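# Place every flower stem-down in the upright vase

## Task

Get every flower into the vase with its stem pointing down, keeping the vase upright and no stem visibly bent, then release the flowers and move the grippers away.

## Robot and tools

Robot: two arms, left_arm and right_arm, each with a two-finger gripper. In the scene frame the origin sits at table-top height, midway between the nominal bases. +x points out over the table, +z up, and left_arm is on the +y side (this does not match image left/right). Calibrated bases: left_arm at (-0.041, +0.331, 0) m, quat_wxyz (+1.000, 0, 0, -0.019); right_arm at (-0.026, -0.287, 0) m, quat_wxyz (+1.000, 0, 0, +0.022). A camera stand is fixed behind the arms. Loose objects may occasionally get nudged.

Gripper: fingers extend along its +z axis and separate along its y axis. end_effector_position is the point between the pads, roughly 1 cm short of the fingertips. Reported positions and quaternions are in the scene frame and may be off by a few cm, more at long reach. Friction and gravity can leave a gripper low, short or tilted, so check it after each motion. Tiny commands may do nothing or go sideways. Each control step, commanded orientation is clipped to within 40 degrees of the measured one.

The 14-number row (used by execute_actions and move): one flat list covering both arms. Numbers 1-7 are left_arm: dx, dy, dz, rx, ry, rz, opening. Numbers 8-14 are the same for right_arm. All values lie in [-1, 1]. dx, dy, dz are an offset along scene-frame axes from that arm's current Hand target; 1.0 equals 0.6 m. rx, ry, rz form one rotation vector, also an offset from the Hand target, turning about the Hand target's position; 1.0 equals 180 degrees. These six numbers are not a pose: repeating the same offset moves the arm further. Six zeros means no new pose request. Opening is absolute, not an offset: +1 is fully open (0.094 m), -1 is closed. An opening of 0 really commands half-closed, so resend the current opening to leave a gripper unchanged.

execute_actions(actions, cameras): actions is a list of actions. Each action is a list of up to 15 rows, one per 1/30 s step. A shorter action repeats its final row until step 15. Every row in an action is measured from the Hand target at the start of that action. cameras takes names (cam_high, cam_low, cam_left_wrist, cam_right_wrist), ["all"], or []. An unknown name invalidates the call. An empty actions list returns every camera plus the full state. The result gives state and some mid-step positions. A follow-up execute_actions call re-requests the Hand target even with all-zero pose numbers.

move(target, speed, blend, opening_speed, grip_force, blocking, cameras): drives each gripper in a straight line toward target. target is one 14-number row, or a list of up to 15 rows. Every row's offsets count from the Hand targets at the start of the move, not from the previous row. speed: m/s, 0.002 to 2.9, default 0.25; rotation is capped at twice this value in rad/s. Give one number, or one per target. blend: a corner-rounding radius in m for lists; 0 means a stop at each point. opening_speed: rate on the -1..+1 scale per second, at least 0.2; use it to close gently. grip_force: N per finger pad, 10 to 50, one value or one per arm. It persists, and below full force the fingers close slowly. blocking=false returns after about 0.5 s while the motion continues. The whole move is capped at 10 s. Paths ignore obstacles and the other arm. Avoid routing a gripper close to its own base, since the elbow may swing; go around instead. Result line "move:" reports the ending (done, off_target, moving, held, fault) and limits (paced = pose was clipped; held = steps withheld). done means at rest within 10 mm and 2 degrees of the target.

wait(seconds, 0 to 3600): lets time pass without new commands; a running move continues. stop(): brakes a running move; braking needs some distance. zoom_image(camera, region=[x0,y0,x1,y1]): pixel box of at most 504x504 from that camera's latest image. All four cameras are 672x504. finished_scene(scene): ends the current scene permanently; make no further call in that reply.

Result fields: Hand target is the last commanded pose after clipping, and the base for the next offsets. grip_measured is the measured opening on the command scale. With the gripper empty it reads up to about 2.5 mm wide. On a firmly held part it reads a bit under the part's width. Past first contact, force rises about 1 N per 0.001, then jumps to the force limit. To release, command well above grip_measured. Tool commands shows present gripper commands. Joint velocities "within noise" means the arm is still. Joint torques include offsets and noise; joints 1-3 wrap at ±28 N m. Joint ranges (rad): waist -2.618..3.054, shoulder 0..3.142, elbow 0..3.142 (straight at 2.901), wrist pitch and yaw ±1.571, wrist roll ±2.094.

Cautions: a blocked arm keeps pushing, so command a target back past the gripper to relieve it. Faster moves hit harder. Never let the grippers, housings or wrist cameras touch each other, and do not close one gripper on the other's fingers; the clearance check does not catch this. Avoid heavy force on the wrist camera cables. Nothing may fall or be left off the table. Glass or crockery such as the vase must not drop more than a few cm, and it must stay upright. Do not slam fixed objects or release parts while they are moving. Holding loads or reaching far heats motors: MOTOR HOT appears at 75 °C, and at 90 °C the arm folds up and stops working. The scene keeps running while you think.

Each tool is called after "Request:" in YAML: its name, and indented under it one key for each argument.

## Session

Request:
execute_actions:
  actions: []

Scene clock: 0.00 s.
left_arm: end_effector_position=(+0.3605, +0.3360, +0.0947) grip_measured=+1.000 end_effector_quat_wxyz=(+0.564, -0.031, +0.825, -0.007) | right_arm: end_effector_position=(+0.3650, -0.2668, +0.0909) grip_measured=+1.000 end_effector_quat_wxyz=(+0.585, +0.040, +0.810, +0.000)
Joint positions: left_arm=[0.041 1.523 0.415 0.737 -0.02 -0.057 0.094] | right_arm=[0.079 1.552 0.342 0.884 0.162 0.104 0.094]
Joint velocities: within noise
Joint torques (N m): no reading
Motor temperatures (°C): left_arm=[25 24 26 25 27 26 23] | right_arm=[25 26 26 24 26 27 27]
Heat: left arm: 27 °C; right arm: 27 °C.
Hand target: left_arm +0.3654, +0.3367, +0.1068; +0.579, -0.032, +0.815, -0.007 | right_arm +0.3702, -0.2666, +0.1044; +0.602, +0.041, +0.798, +0.001
Tool commands: left_gripper/opening=+1.0 right_gripper/opening=+1.0

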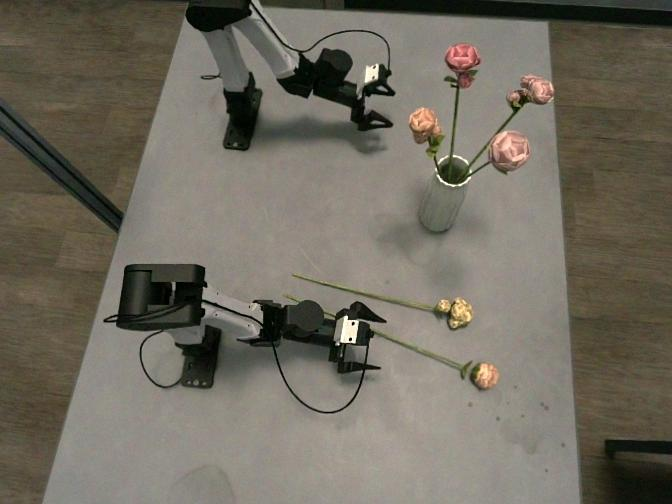

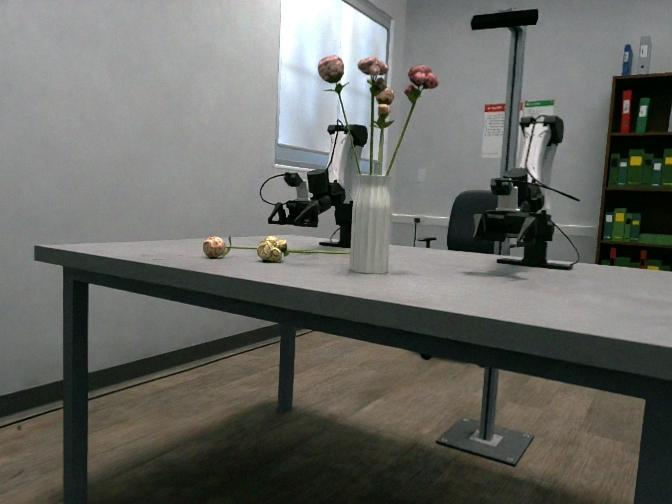

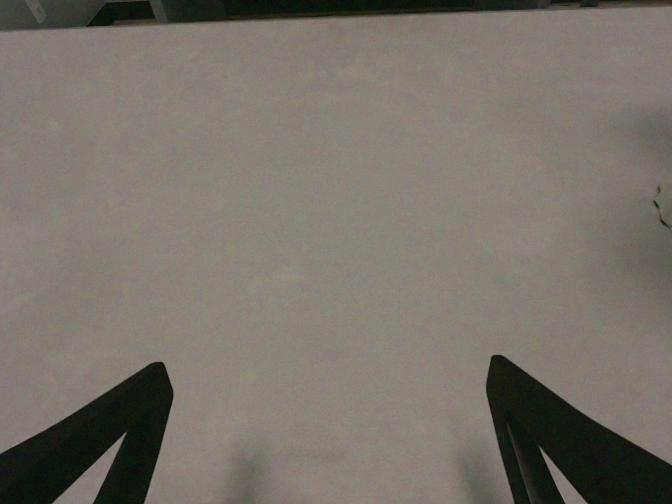

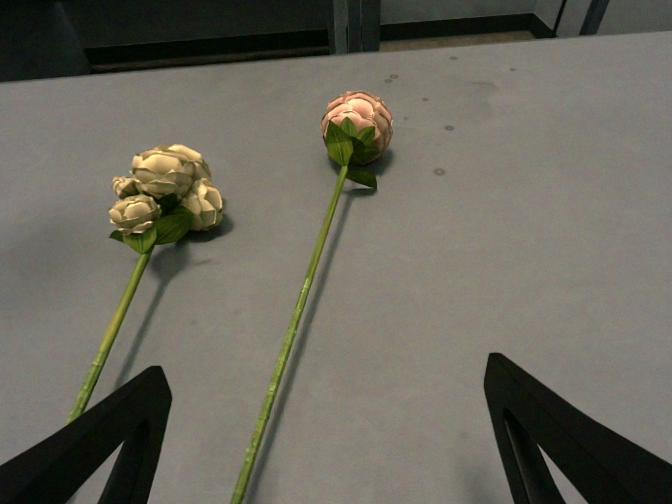

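Request:
zoom_image:
  camera: "cam_high"
  region: [270, 250, 520, 400]

Request:
zoom_image:
  camera: "cam_high"
  region: [390, 30, 570, 250]

Request:
zoom_image:
  camera: "cam_low"
  region: [180, 40, 480, 290]

Scaled by 2.016 from the camera's image (finer frame: 960x720).

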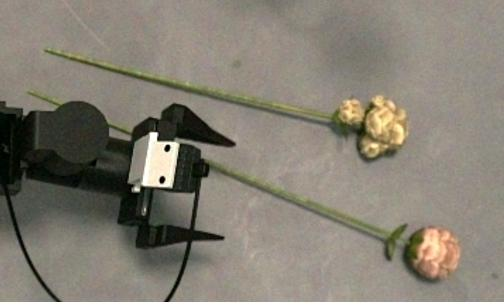

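Scaled by 2.291 from the camera's image (finer frame: 960x720).

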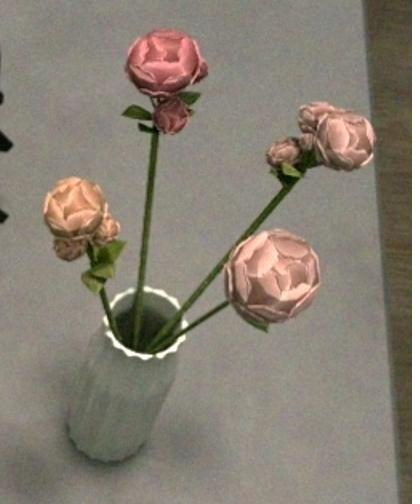

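Scaled by 1.680 from the camera's image (finer frame: 960x720).

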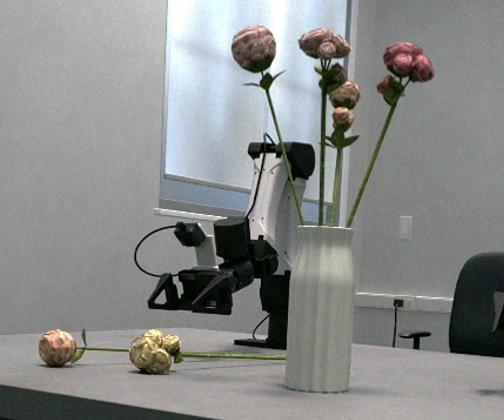

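Request:
move:
  target: [0, 0, 0, 0, 0, 0, 1, 0.0097, 0.241, 0.2427, 0.0326, 0.4098, -0.0162, 1]
  speed: 0.4
  cameras: ["all"]

Scene clock: 147.83 s.
left_arm: end_effector_position=(+0.3605, +0.3360, +0.0947) grip_measured=+1.000 end_effector_quat_wxyz=(+0.564, -0.031, +0.825, -0.007) | right_arm: end_effector_position=(+0.3757, -0.1224, +0.2508) grip_measured=+1.000 end_effector_quat_wxyz=(+0.155, +0.065, +0.984, +0.064)
Joint positions: left_arm=[0.041 1.523 0.415 0.737 -0.02 -0.057 0.094] | right_arm=[0.354 2.042 2.373 -1.565 0.023 0.526 0.094]
Joint torques (N m): left_arm=[-0.13 -5.48 6.45 2.16 -0.02 -0.03] | right_arm=[-0.13 -8.44 8.03 0.91 -0.25 0.11]
Motor temperatures (°C): left_arm=[25 28 30 39 27 26 23] | right_arm=[25 32 32 44 26 27 27]
Heat: left arm: 39 °C; right arm: 44 °C.
Hand target: left_arm +0.3654, +0.3367, +0.1068; +0.579, -0.032, +0.815, -0.007 | right_arm +0.3760, -0.1220, +0.2500; +0.000, +0.081, +0.997, +0.000
Off the commanded pose: left_arm 0.013 m, 2 deg | right_arm 0.001 m, 19 deg.
joint sent to its limit (right arm) — joint 4 (wrist pitch), lower limit. The joint targets are off in position and orientation.
move: off_target (right_arm)

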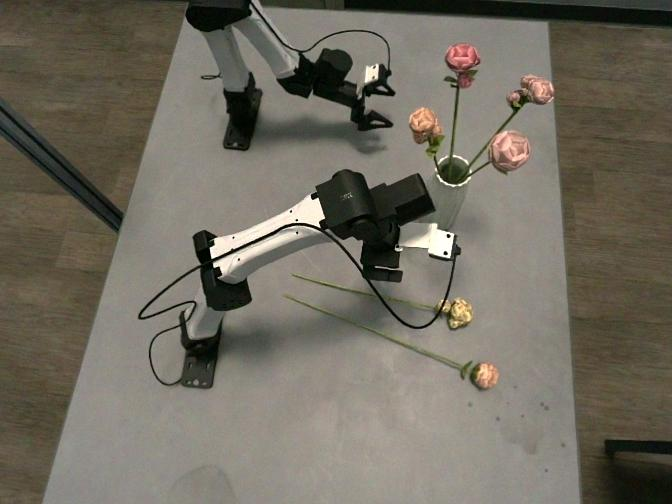

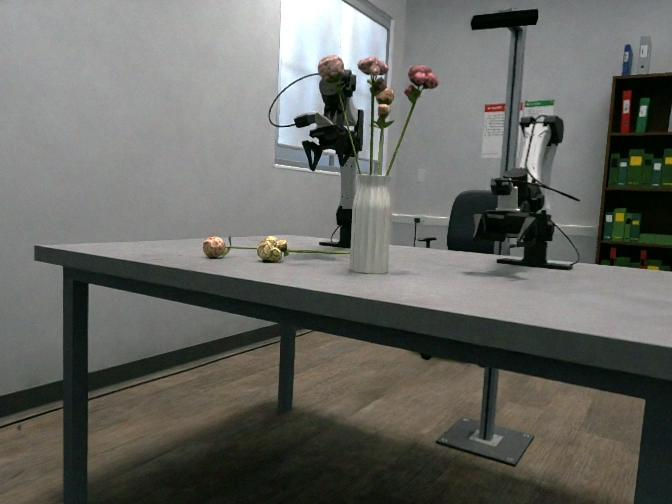

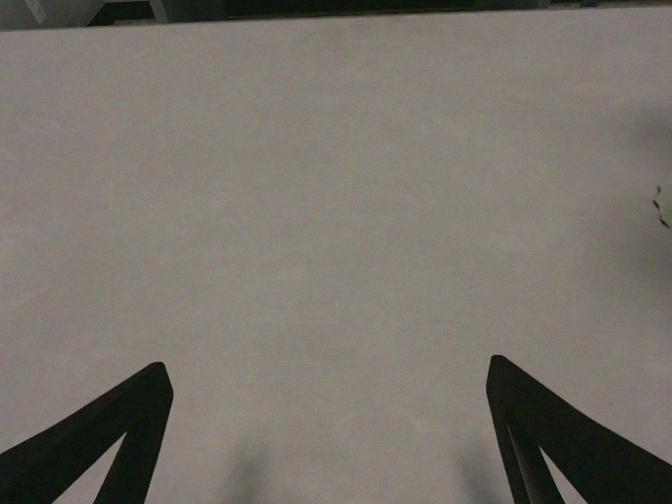

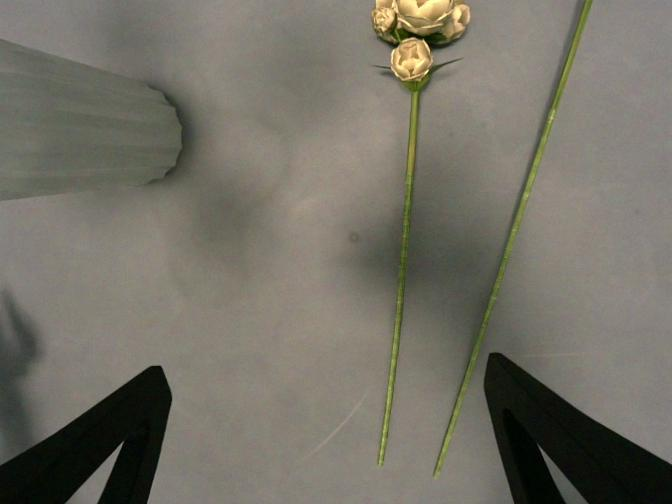

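Request:
move:
  target: [0, 0, 0, 0, 0, 0, 1, 0.0117, -0.035, -0.25, 0, 0, 0, 0.4]
  speed: 0.2
  cameras: ["cam_right_wrist", "cam_high"]

Scene clock: 203.23 s.
left_arm: end_effector_position=(+0.3605, +0.3360, +0.0947) grip_measured=+1.000 end_effector_quat_wxyz=(+0.564, -0.031, +0.825, -0.007) | right_arm: end_effector_position=(+0.3737, -0.1482, +0.1033) grip_measured=+0.402 end_effector_quat_wxyz=(-0.010, +0.091, +0.996, -0.012)
Joint positions: left_arm=[0.041 1.523 0.415 0.737 -0.02 -0.057 0.094] | right_arm=[0.296 2.217 2.084 -1.466 0.014 0.521 0.066]
Joint torques (N m): left_arm=[-0.12 -5.46 6.41 2.17 -0.02 -0.04] | right_arm=[-0.58 -10.55 6.95 0.68 -0.24 -0.29]
Motor temperatures (°C): left_arm=[25 28 31 42 27 26 23] | right_arm=[25 36 36 35 26 27 27]
Heat: left arm: 42 °C; right arm: 36 °C.
Hand target: left_arm +0.3654, +0.3367, +0.1068; +0.579, -0.032, +0.815, -0.007 | right_arm +0.3830, -0.1430, +0.1000; +0.000, +0.081, +0.997, +0.000
Off the commanded pose: left_arm 0.013 m, 2 deg | right_arm 0.011 m, 2 deg.
move: off_target (right_arm)
Images, in order (width x height): cam_high 672x504, cam_right_wrist 672x504.

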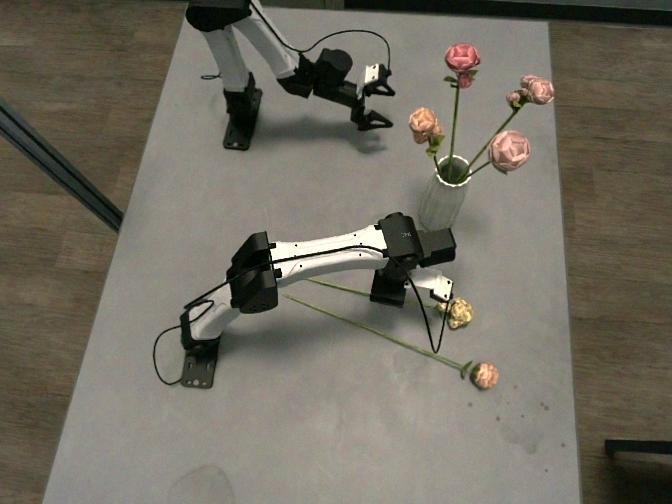

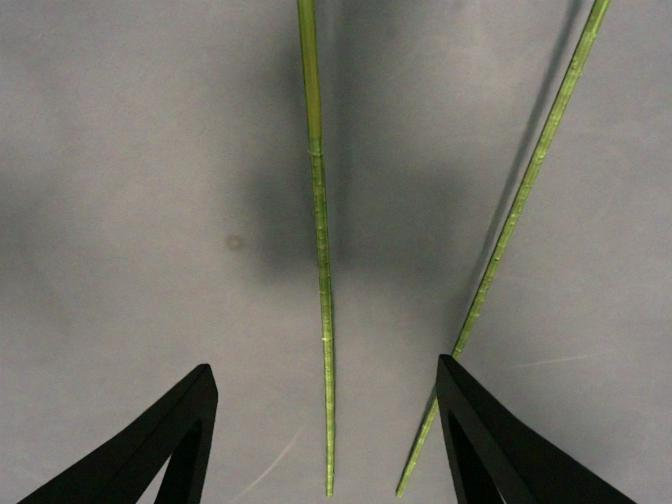

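Request:
move:
  target: [0, 0, 0, 0, 0, 0, 1, 0.0333, 0.0, -0.1083, 0, 0, 0, 0.4]
  speed: 0.15
  cameras: ["cam_right_wrist"]

Scene clock: 215.97 s.
left_arm: end_effector_position=(+0.3605, +0.3360, +0.0947) grip_measured=+1.000 end_effector_quat_wxyz=(+0.564, -0.031, +0.825, -0.007) | right_arm: end_effector_position=(+0.3935, -0.1448, +0.0408) grip_measured=+0.402 end_effector_quat_wxyz=(-0.008, +0.087, +0.996, -0.011)
Joint positions: left_arm=[0.041 1.523 0.415 0.737 -0.02 -0.057 0.094] | right_arm=[0.288 2.306 1.985 -1.272 0.014 0.506 0.066]
Joint torques (N m): left_arm=[-0.1 -5.48 6.43 2.16 -0.02 -0.04] | right_arm=[-0.59 -10.89 6.61 0.7 -0.24 -0.3]
Heat: left arm: 43 °C; right arm: 37 °C.
Hand target: left_arm +0.3654, +0.3367, +0.1068; +0.579, -0.032, +0.815, -0.007 | right_arm +0.4030, -0.1430, +0.0350; +0.000, +0.081, +0.997, +0.000
Off the commanded pose: left_arm 0.013 m, 2 deg | right_arm 0.011 m, 2 deg.
move: off_target (right_arm)

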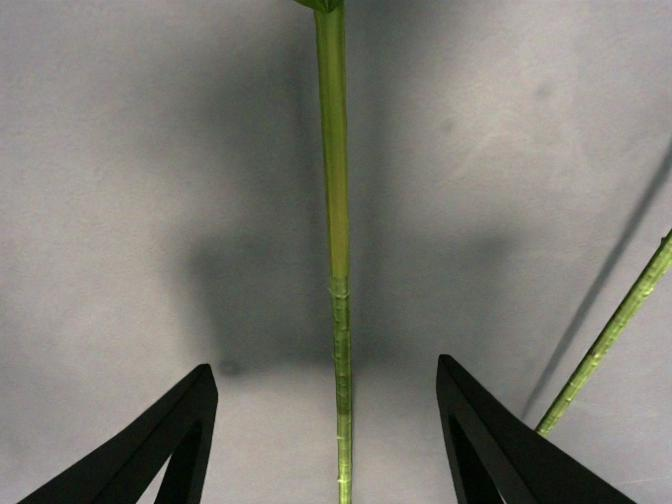

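Request:
move:
  target: [0, 0, 0, 0, 0, 0, 1, 0.0, -0.005, -0.0333, 0, 0, 0, 0.4]
  speed: 0.08
  cameras: ["cam_right_wrist"]

Scene clock: 253.50 s.
left_arm: end_effector_position=(+0.3605, +0.3360, +0.0947) grip_measured=+1.000 end_effector_quat_wxyz=(+0.564, -0.031, +0.825, -0.007) | right_arm: end_effector_position=(+0.3961, -0.1461, +0.0239) grip_measured=+0.402 end_effector_quat_wxyz=(-0.003, +0.086, +0.996, -0.009)
Joint positions: left_arm=[0.041 1.523 0.415 0.737 -0.02 -0.057 0.094] | right_arm=[0.283 2.312 1.928 -1.199 0.014 0.5 0.066]
Joint torques (N m): left_arm=[-0.12 -5.46 6.45 2.17 -0.02 -0.04] | right_arm=[-0.61 -10.81 5.72 0.72 -0.24 -0.3]
Motor temperatures (°C): left_arm=[25 28 31 44 27 26 23] | right_arm=[25 43 36 32 26 27 27]
Heat: left arm: 44 °C; right arm: 43 °C.
Hand target: left_arm +0.3654, +0.3367, +0.1068; +0.579, -0.032, +0.815, -0.007 | right_arm +0.4030, -0.1460, +0.0151; +0.000, +0.081, +0.997, +0.000
Off the commanded pose: left_arm 0.013 m, 2 deg | right_arm 0.011 m, 1 deg.
move: off_target (right_arm)

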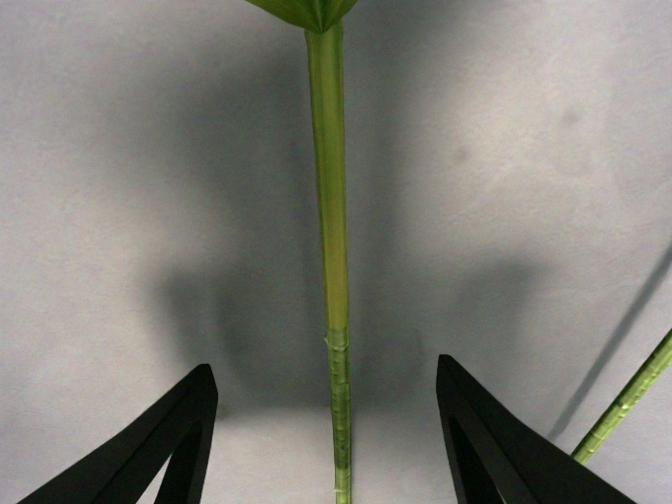

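Request:
move:
  target: [0, 0, 0, 0, 0, 0, 1, 0, 0, 0, 0, 0, 0, -1]
  grip_force: 30
  opening_speed: 1.0
  cameras: ["cam_right_wrist"]

Scene clock: 277.77 s.
left_arm: end_effector_position=(+0.3605, +0.3360, +0.0947) grip_measured=+1.000 end_effector_quat_wxyz=(+0.564, -0.031, +0.825, -0.007) | right_arm: end_effector_position=(+0.3961, -0.1461, +0.0239) grip_measured=-0.893 end_effector_quat_wxyz=(-0.003, +0.085, +0.996, -0.009)
Joint positions: left_arm=[0.041 1.523 0.415 0.737 -0.02 -0.057 0.094] | right_arm=[0.283 2.312 1.928 -1.199 0.014 0.497 0.005]
Joint torques (N m): left_arm=[-0.13 -5.5 6.48 2.16 -0.02 -0.04] | right_arm=[-0.59 -10.78 5.72 0.72 -0.24 -0.28]
Heat: left arm: 45 °C; right arm: 43 °C.
Hand target: left_arm +0.3654, +0.3367, +0.1068; +0.579, -0.032, +0.815, -0.007 | right_arm +0.4030, -0.1460, +0.0151; +0.000, +0.081, +0.997, +0.000
Off the commanded pose: left_arm 0.013 m, 2 deg | right_arm 0.011 m, 1 deg.
grip_force (N): 30, 30
move: done

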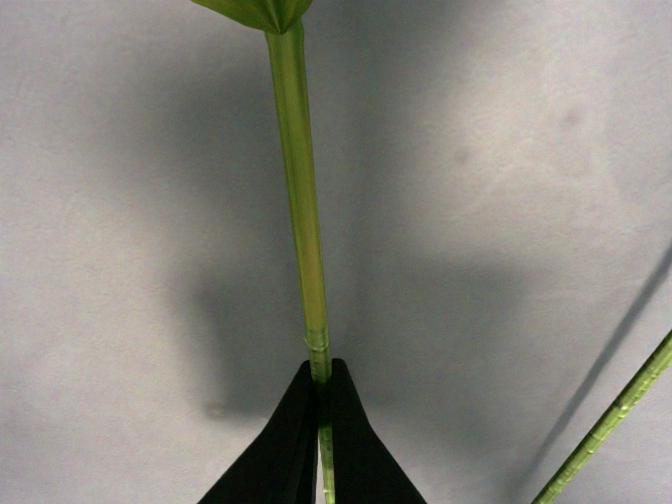

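Request:
move:
  target:
    - [0, 0, 0, 0, 0, 0, 1, -0.0717, -0.0067, 0.4417, 0.0016, -0.2511, 0.1016, -1]
    - [0, 0, 0, 0, 0, 0, 1, -0.0717, 0.0767, 0.775, 0.0914, -0.4999, 0.1709, -1]
  blend: [0.05, 0]
  speed: 0.25
  cameras: ["all"]

Scene clock: 323.93 s.
left_arm: end_effector_position=(+0.3605, +0.3360, +0.0947) grip_measured=+1.000 end_effector_quat_wxyz=(+0.564, -0.031, +0.825, -0.007) | right_arm: end_effector_position=(+0.3623, -0.0992, +0.4533) grip_measured=-0.893 end_effector_quat_wxyz=(+0.650, -0.177, +0.717, +0.179)
Joint positions: left_arm=[0.041 1.523 0.415 0.737 -0.02 -0.057 0.094] | right_arm=[0.366 1.326 1.521 -0.287 -0.1 0.018 0.005]
Joint torques (N m): left_arm=[-0.09 -5.48 6.45 2.16 -0.02 -0.03] | right_arm=[-0.61 -5.74 7.66 3.06 -0.31 -0.29]
Heat: left arm: 47 °C; right arm: 44 °C.
Hand target: left_arm +0.3654, +0.3367, +0.1068; +0.579, -0.032, +0.815, -0.007 | right_arm +0.3600, -0.1000, +0.4801; +0.683, -0.183, +0.683, +0.183
Off the commanded pose: left_arm 0.013 m, 2 deg | right_arm 0.027 m, 6 deg.
grip_force (N): 30, 30
move: off_target (right_arm)

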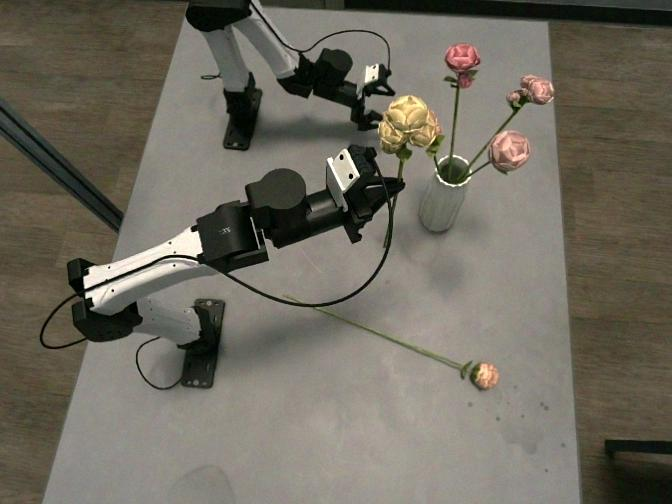

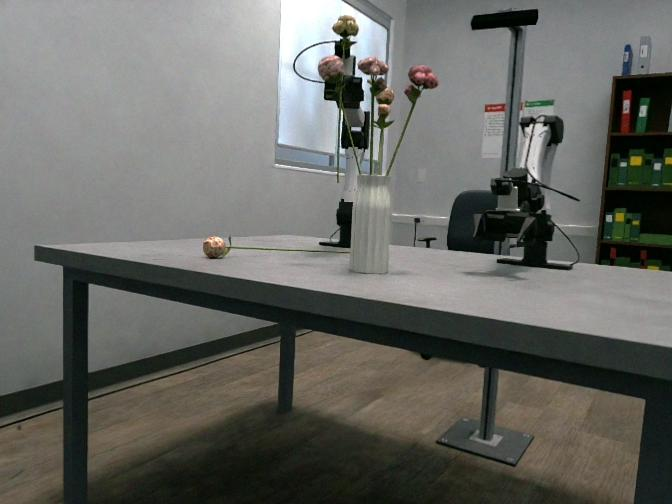

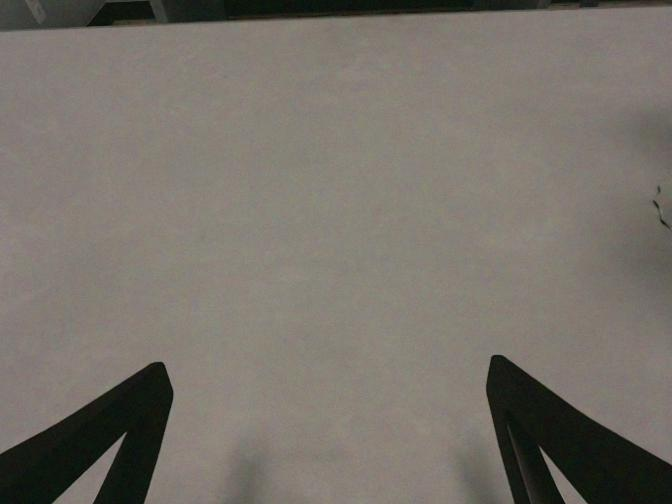

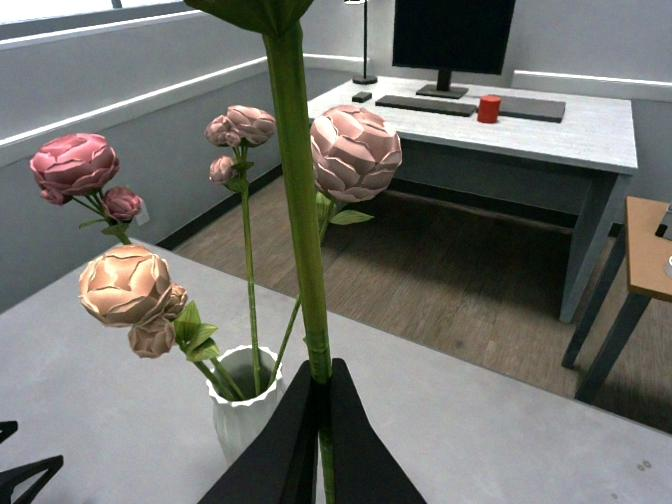

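Request:
zoom_image:
  camera: "cam_high"
  region: [330, 80, 530, 280]

Request:
zoom_image:
  camera: "cam_low"
  region: [280, 0, 460, 280]

Scaled by 2.520 from the camera's image (finer frame: 960x720).

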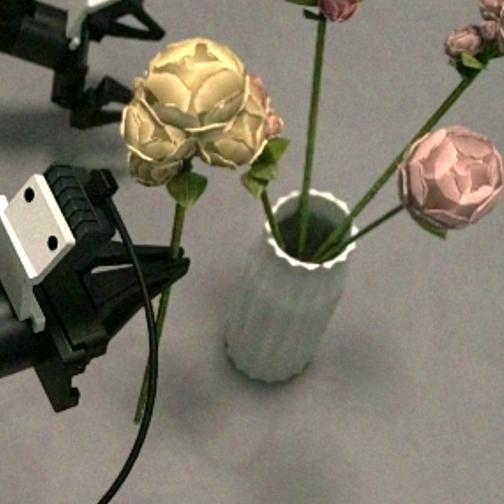

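Scaled by 1.800 from the camera's image (finer frame: 960x720).

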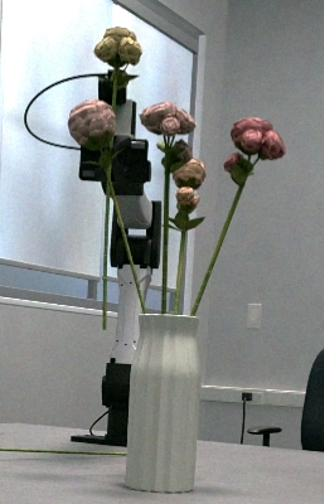

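Request:
move:
  target:
    - [0, 0, 0, 0, 0, 0, 1, 0.0167, 0.0667, 0.0583, 0.0897, -0.107, 0.1093, -1]
    - [0, 0, 0, 0, 0, 0, 1, 0.0867, 0.17, 0.0583, 0.0897, -0.107, 0.1093, -1]
  blend: [0.03, 0]
  speed: 0.15
  cameras: ["cam_high", "cam_low", "cam_right_wrist"]

Scene clock: 368.97 s.
left_arm: end_effector_position=(+0.3605, +0.3360, +0.0947) grip_measured=+1.000 end_effector_quat_wxyz=(+0.564, -0.031, +0.825, -0.007) | right_arm: end_effector_position=(+0.4100, +0.0056, +0.4966) grip_measured=-0.893 end_effector_quat_wxyz=(+0.742, -0.235, +0.511, +0.365)
Joint positions: left_arm=[0.041 1.523 0.415 0.737 -0.02 -0.057 0.094] | right_arm=[0.42 1.702 1.574 0.536 -0.393 0.19 0.005]
Joint torques (N m): left_arm=[-0.1 -5.5 6.43 2.16 -0.02 -0.04] | right_arm=[0.36 -6.99 10.43 2.34 0.14 -0.23]
Motor temperatures (°C): left_arm=[25 29 32 48 27 26 23] | right_arm=[25 37 37 47 26 27 28]
Heat: left arm: 48 °C; right arm: 47 °C.
Hand target: left_arm +0.3654, +0.3367, +0.1068; +0.579, -0.032, +0.815, -0.007 | right_arm +0.4120, +0.0020, +0.5150; +0.765, -0.227, +0.487, +0.356
Off the commanded pose: left_arm 0.013 m, 2 deg | right_arm 0.019 m, 4 deg.
grip_force (N): 30, 30
move: off_target (right_arm)

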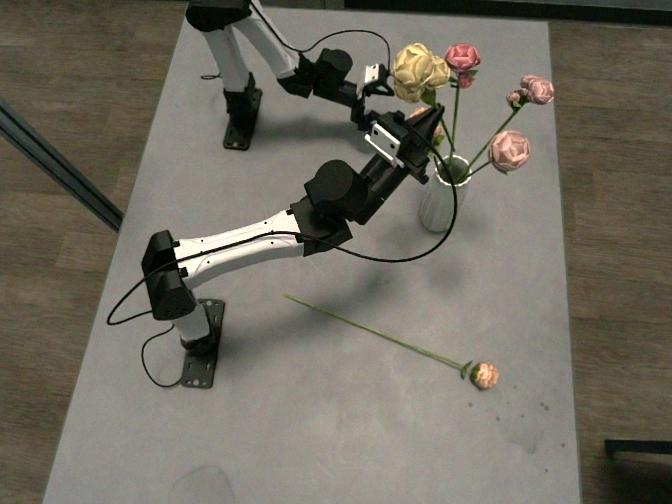

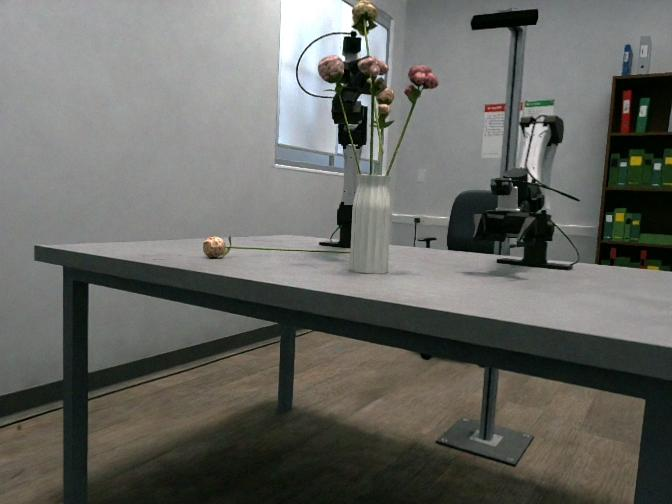

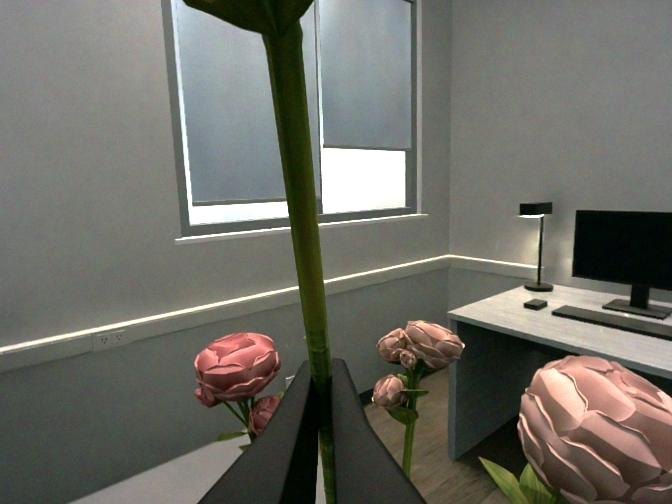

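Request:
zoom_image:
  camera: "cam_high"
  region: [380, 90, 520, 240]

Request:
zoom_image:
  camera: "cam_low"
  region: [310, 0, 440, 200]

Scaled by 3.360 from the camera's image (finer frame: 960x720).

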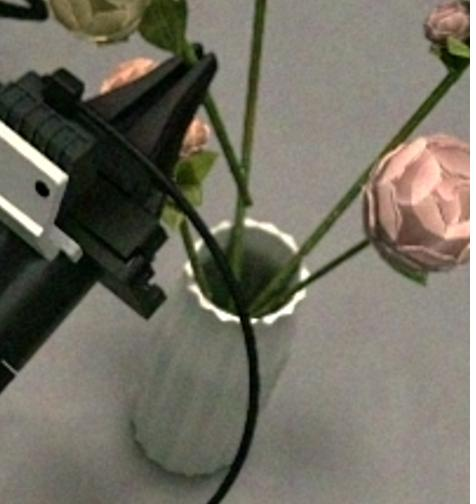

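Scaled by 2.520 from the camera's image (finer frame: 960x720).

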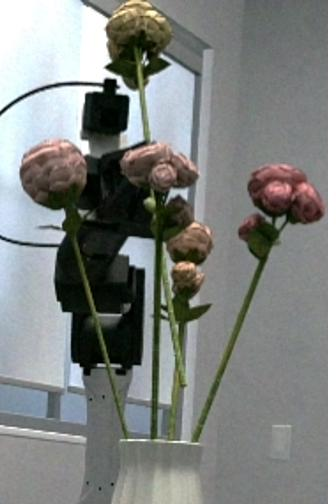

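Request:
move:
  target: [0, 0, 0, 0, 0, 0, 1, 0.0025, -0.031, -0.075, 0, 0, 0, -1]
  speed: 0.12
  cameras: ["cam_high", "cam_low"]

Request:
zoom_image:
  camera: "cam_high"
  region: [380, 90, 520, 240]

Request:
zoom_image:
  camera: "cam_low"
  region: [310, 0, 440, 200]

Scene clock: 416.07 s.
left_arm: end_effector_position=(+0.3605, +0.3360, +0.0947) grip_measured=+1.000 end_effector_quat_wxyz=(+0.564, -0.031, +0.825, -0.007) | right_arm: end_effector_position=(+0.4244, -0.0144, +0.4507) grip_measured=-0.893 end_effector_quat_wxyz=(+0.748, -0.224, +0.519, +0.348)
Joint positions: left_arm=[0.041 1.523 0.415 0.737 -0.02 -0.057 0.094] | right_arm=[0.372 1.702 1.396 0.71 -0.396 0.192 0.005]
Joint torques (N m): left_arm=[-0.14 -5.46 6.46 2.17 -0.02 -0.04] | right_arm=[-0.35 -9.81 7.15 2.52 -0.23 0.01]
Motor temperatures (°C): left_arm=[25 29 32 49 27 26 23] | right_arm=[25 36 47 42 26 27 28]
Heat: left arm: 49 °C; right arm: 47 °C.
Hand target: left_arm +0.3654, +0.3367, +0.1068; +0.579, -0.032, +0.815, -0.007 | right_arm +0.4135, -0.0166, +0.4700; +0.765, -0.227, +0.487, +0.356
Off the commanded pose: left_arm 0.013 m, 2 deg | right_arm 0.022 m, 4 deg.
grip_force (N): 30, 30
move: off_target (right_arm)

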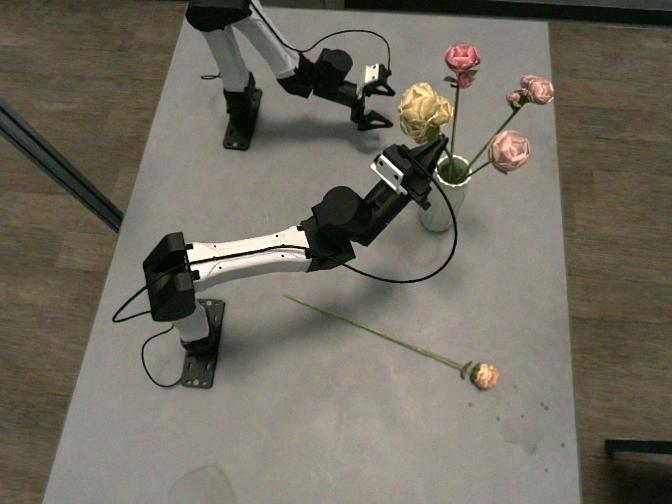

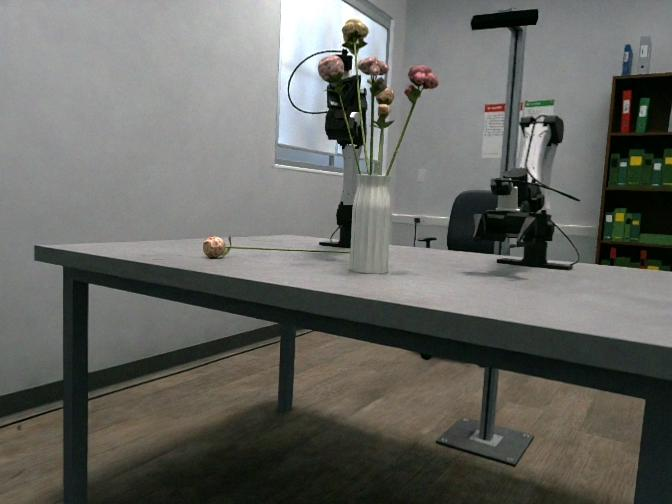

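Scaled by 3.360 from the camera's image (finer frame: 960x720).

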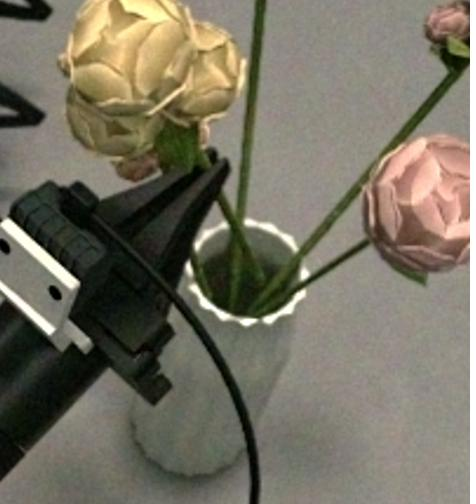

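Scaled by 2.520 from the camera's image (finer frame: 960x720).

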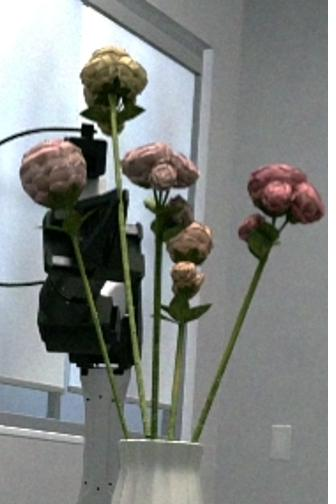

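Request:
move:
  target: [0, 0, 0, 0, 0, 0, 1, 0.0292, 0.0577, -0.1067, -0.0192, 0.0161, 0, -1]
  speed: 0.08
  cameras: ["cam_high", "cam_low"]

Request:
zoom_image:
  camera: "cam_high"
  region: [380, 60, 540, 240]

Request:
zoom_image:
  camera: "cam_low"
  region: [290, 0, 450, 280]

Scene clock: 437.80 s.
left_arm: end_effector_position=(+0.3605, +0.3360, +0.0947) grip_measured=+1.000 end_effector_quat_wxyz=(+0.564, -0.031, +0.825, -0.007) | right_arm: end_effector_position=(+0.4320, +0.0163, +0.3985) grip_measured=-0.893 end_effector_quat_wxyz=(+0.724, -0.242, +0.539, +0.356)
Joint positions: left_arm=[0.041 1.523 0.415 0.737 -0.02 -0.057 0.094] | right_arm=[0.418 1.785 1.347 0.771 -0.396 0.169 0.005]
Joint torques (N m): left_arm=[-0.12 -5.5 6.45 2.16 -0.02 -0.03] | right_arm=[0.66 -8.09 7.01 2.64 0.11 -0.32]
Heat: left arm: 49 °C; right arm: 44 °C.
Hand target: left_arm +0.3654, +0.3367, +0.1068; +0.579, -0.032, +0.815, -0.007 | right_arm +0.4310, +0.0180, +0.4060; +0.745, -0.241, +0.516, +0.347
Off the commanded pose: left_arm 0.013 m, 2 deg | right_arm 0.008 m, 4 deg.
grip_force (N): 30, 30
move: off_target (right_arm)

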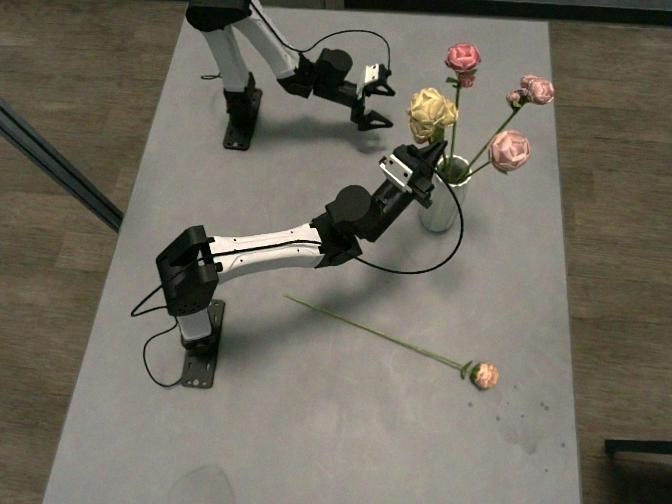

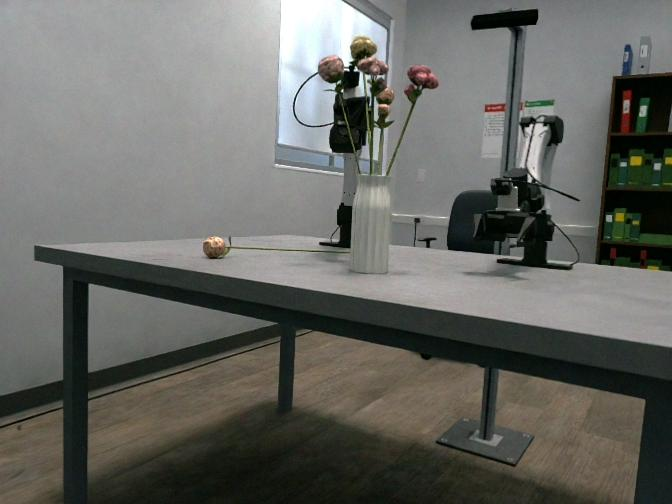

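Scaled by 2.800 from the camera's image (finer frame: 960x720).

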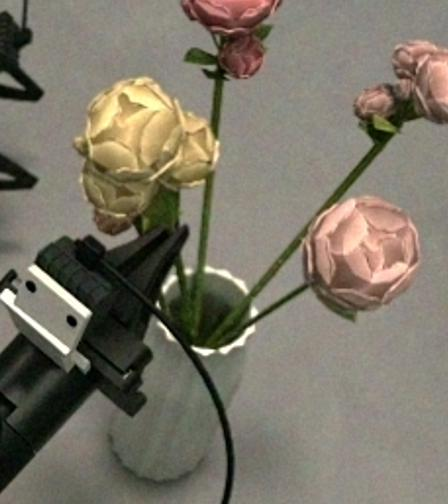

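Scaled by 1.800 from the camera's image (finer frame: 960x720).

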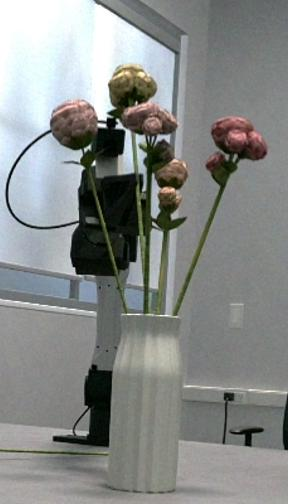

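Request:
move:
  target: [0, 0, 0, 0, 0, 0, 1, 0.045, 0.05, -0.105, -0.034, 0.0286, 0, -1]
  speed: 0.08
  cameras: ["cam_high", "cam_low", "cam_right_wrist"]

Request:
zoom_image:
  camera: "cam_high"
  region: [380, 60, 540, 240]

Request:
zoom_image:
  camera: "cam_low"
  region: [290, 0, 450, 280]

Scene clock: 449.17 s.
left_arm: end_effector_position=(+0.3605, +0.3360, +0.0947) grip_measured=+1.000 end_effector_quat_wxyz=(+0.564, -0.031, +0.825, -0.007) | right_arm: end_effector_position=(+0.4536, +0.0435, +0.3355) grip_measured=-0.893 end_effector_quat_wxyz=(+0.696, -0.264, +0.574, +0.341)
Joint positions: left_arm=[0.041 1.523 0.415 0.737 -0.02 -0.057 0.094] | right_arm=[0.446 1.915 1.362 0.773 -0.388 0.109 0.005]
Joint torques (N m): left_arm=[-0.13 -5.49 6.41 2.16 -0.02 -0.03] | right_arm=[0.66 -9.14 10.41 2.01 0.11 -0.33]
Motor temperatures (°C): left_arm=[25 29 33 50 27 26 23] | right_arm=[25 39 42 47 26 27 28]
Heat: left arm: 50 °C; right arm: 47 °C.
Hand target: left_arm +0.3654, +0.3367, +0.1068; +0.579, -0.032, +0.815, -0.007 | right_arm +0.4580, +0.0480, +0.3430; +0.707, -0.265, +0.567, +0.330
Off the commanded pose: left_arm 0.013 m, 2 deg | right_arm 0.010 m, 2 deg.
grip_force (N): 30, 30
move: done

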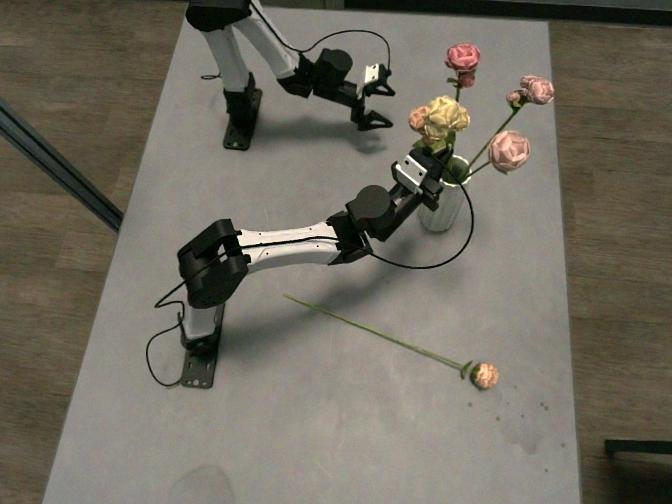

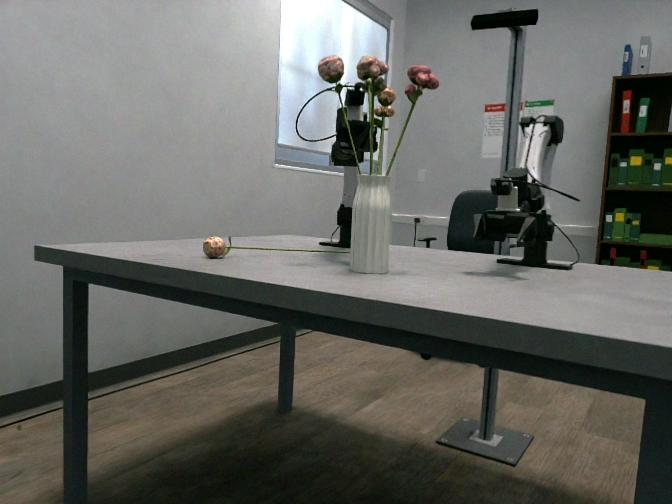

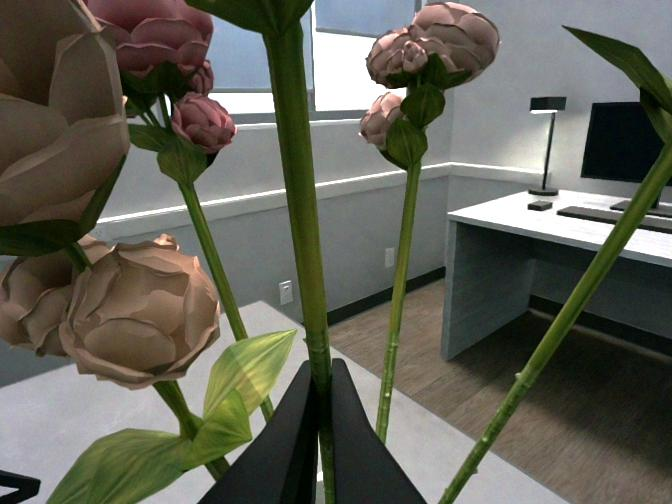

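Scaled by 2.800 from the camera's image (finer frame: 960x720).

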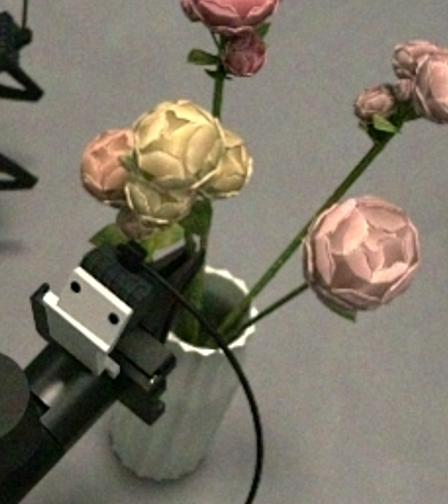

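Scaled by 1.800 from the camera's image (finer frame: 960x720).

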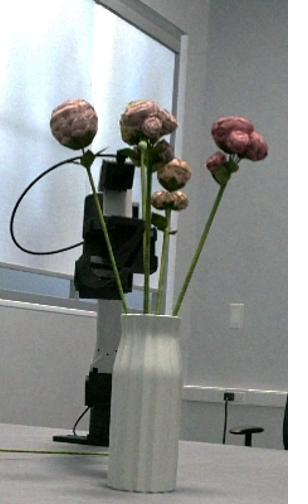

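Request:
move:
  target: [0, 0, 0, 0, 0, 0, 1, 0.0233, 0.02, -0.1008, -0.0362, 0.0304, 0, -1]
  speed: 0.08
  cameras: ["cam_high", "cam_low", "cam_right_wrist"]

Request:
zoom_image:
  camera: "cam_high"
  region: [380, 60, 540, 240]

Request:
zoom_image:
  camera: "cam_low"
  region: [290, 0, 450, 280]

Scene clock: 459.10 s.
left_arm: end_effector_position=(+0.3605, +0.3360, +0.0947) grip_measured=+1.000 end_effector_quat_wxyz=(+0.564, -0.031, +0.825, -0.007) | right_arm: end_effector_position=(+0.4655, +0.0550, +0.2857) grip_measured=-0.893 end_effector_quat_wxyz=(+0.664, -0.285, +0.612, +0.321)
Joint positions: left_arm=[0.041 1.523 0.415 0.737 -0.02 -0.057 0.094] | right_arm=[0.454 1.984 1.371 0.708 -0.388 0.05 0.005]
Joint torques (N m): left_arm=[-0.1 -5.49 6.43 2.17 -0.02 -0.03] | right_arm=[0.66 -9.4 10.11 1.82 0.06 -0.33]
Heat: left arm: 50 °C; right arm: 46 °C.
Hand target: left_arm +0.3654, +0.3367, +0.1068; +0.579, -0.032, +0.815, -0.007 | right_arm +0.4720, +0.0600, +0.2825; +0.663, -0.288, +0.618, +0.309
Off the commanded pose: left_arm 0.013 m, 2 deg | right_arm 0.009 m, 2 deg.
grip_force (N): 30, 30
move: done

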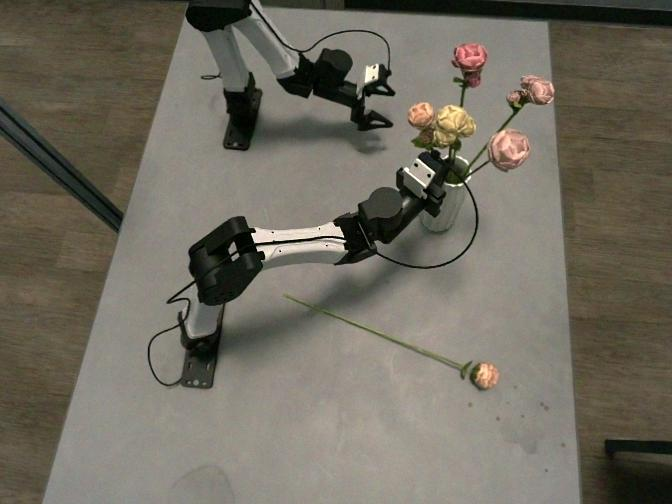

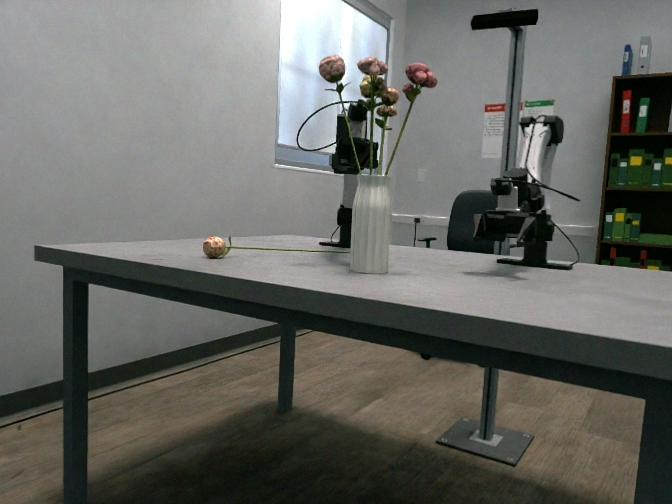

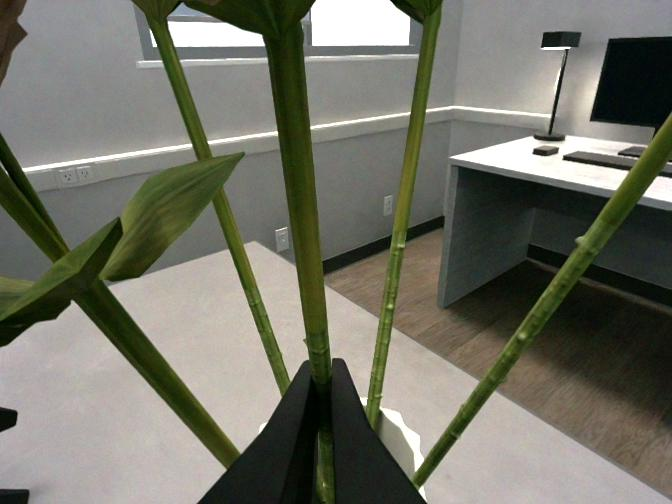

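Scaled by 2.800 from the camera's image (finer frame: 960x720).

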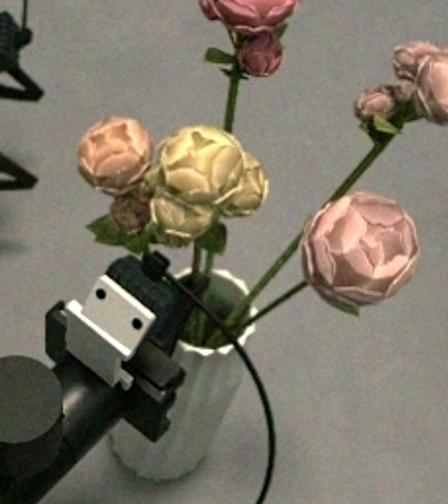

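Scaled by 1.800 from the camera's image (finer frame: 960x720).

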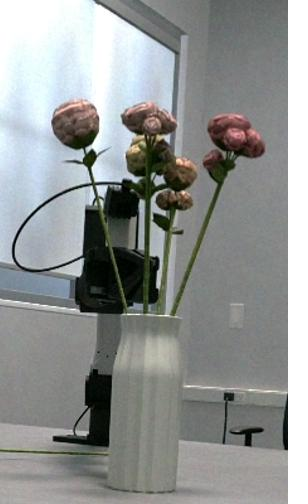

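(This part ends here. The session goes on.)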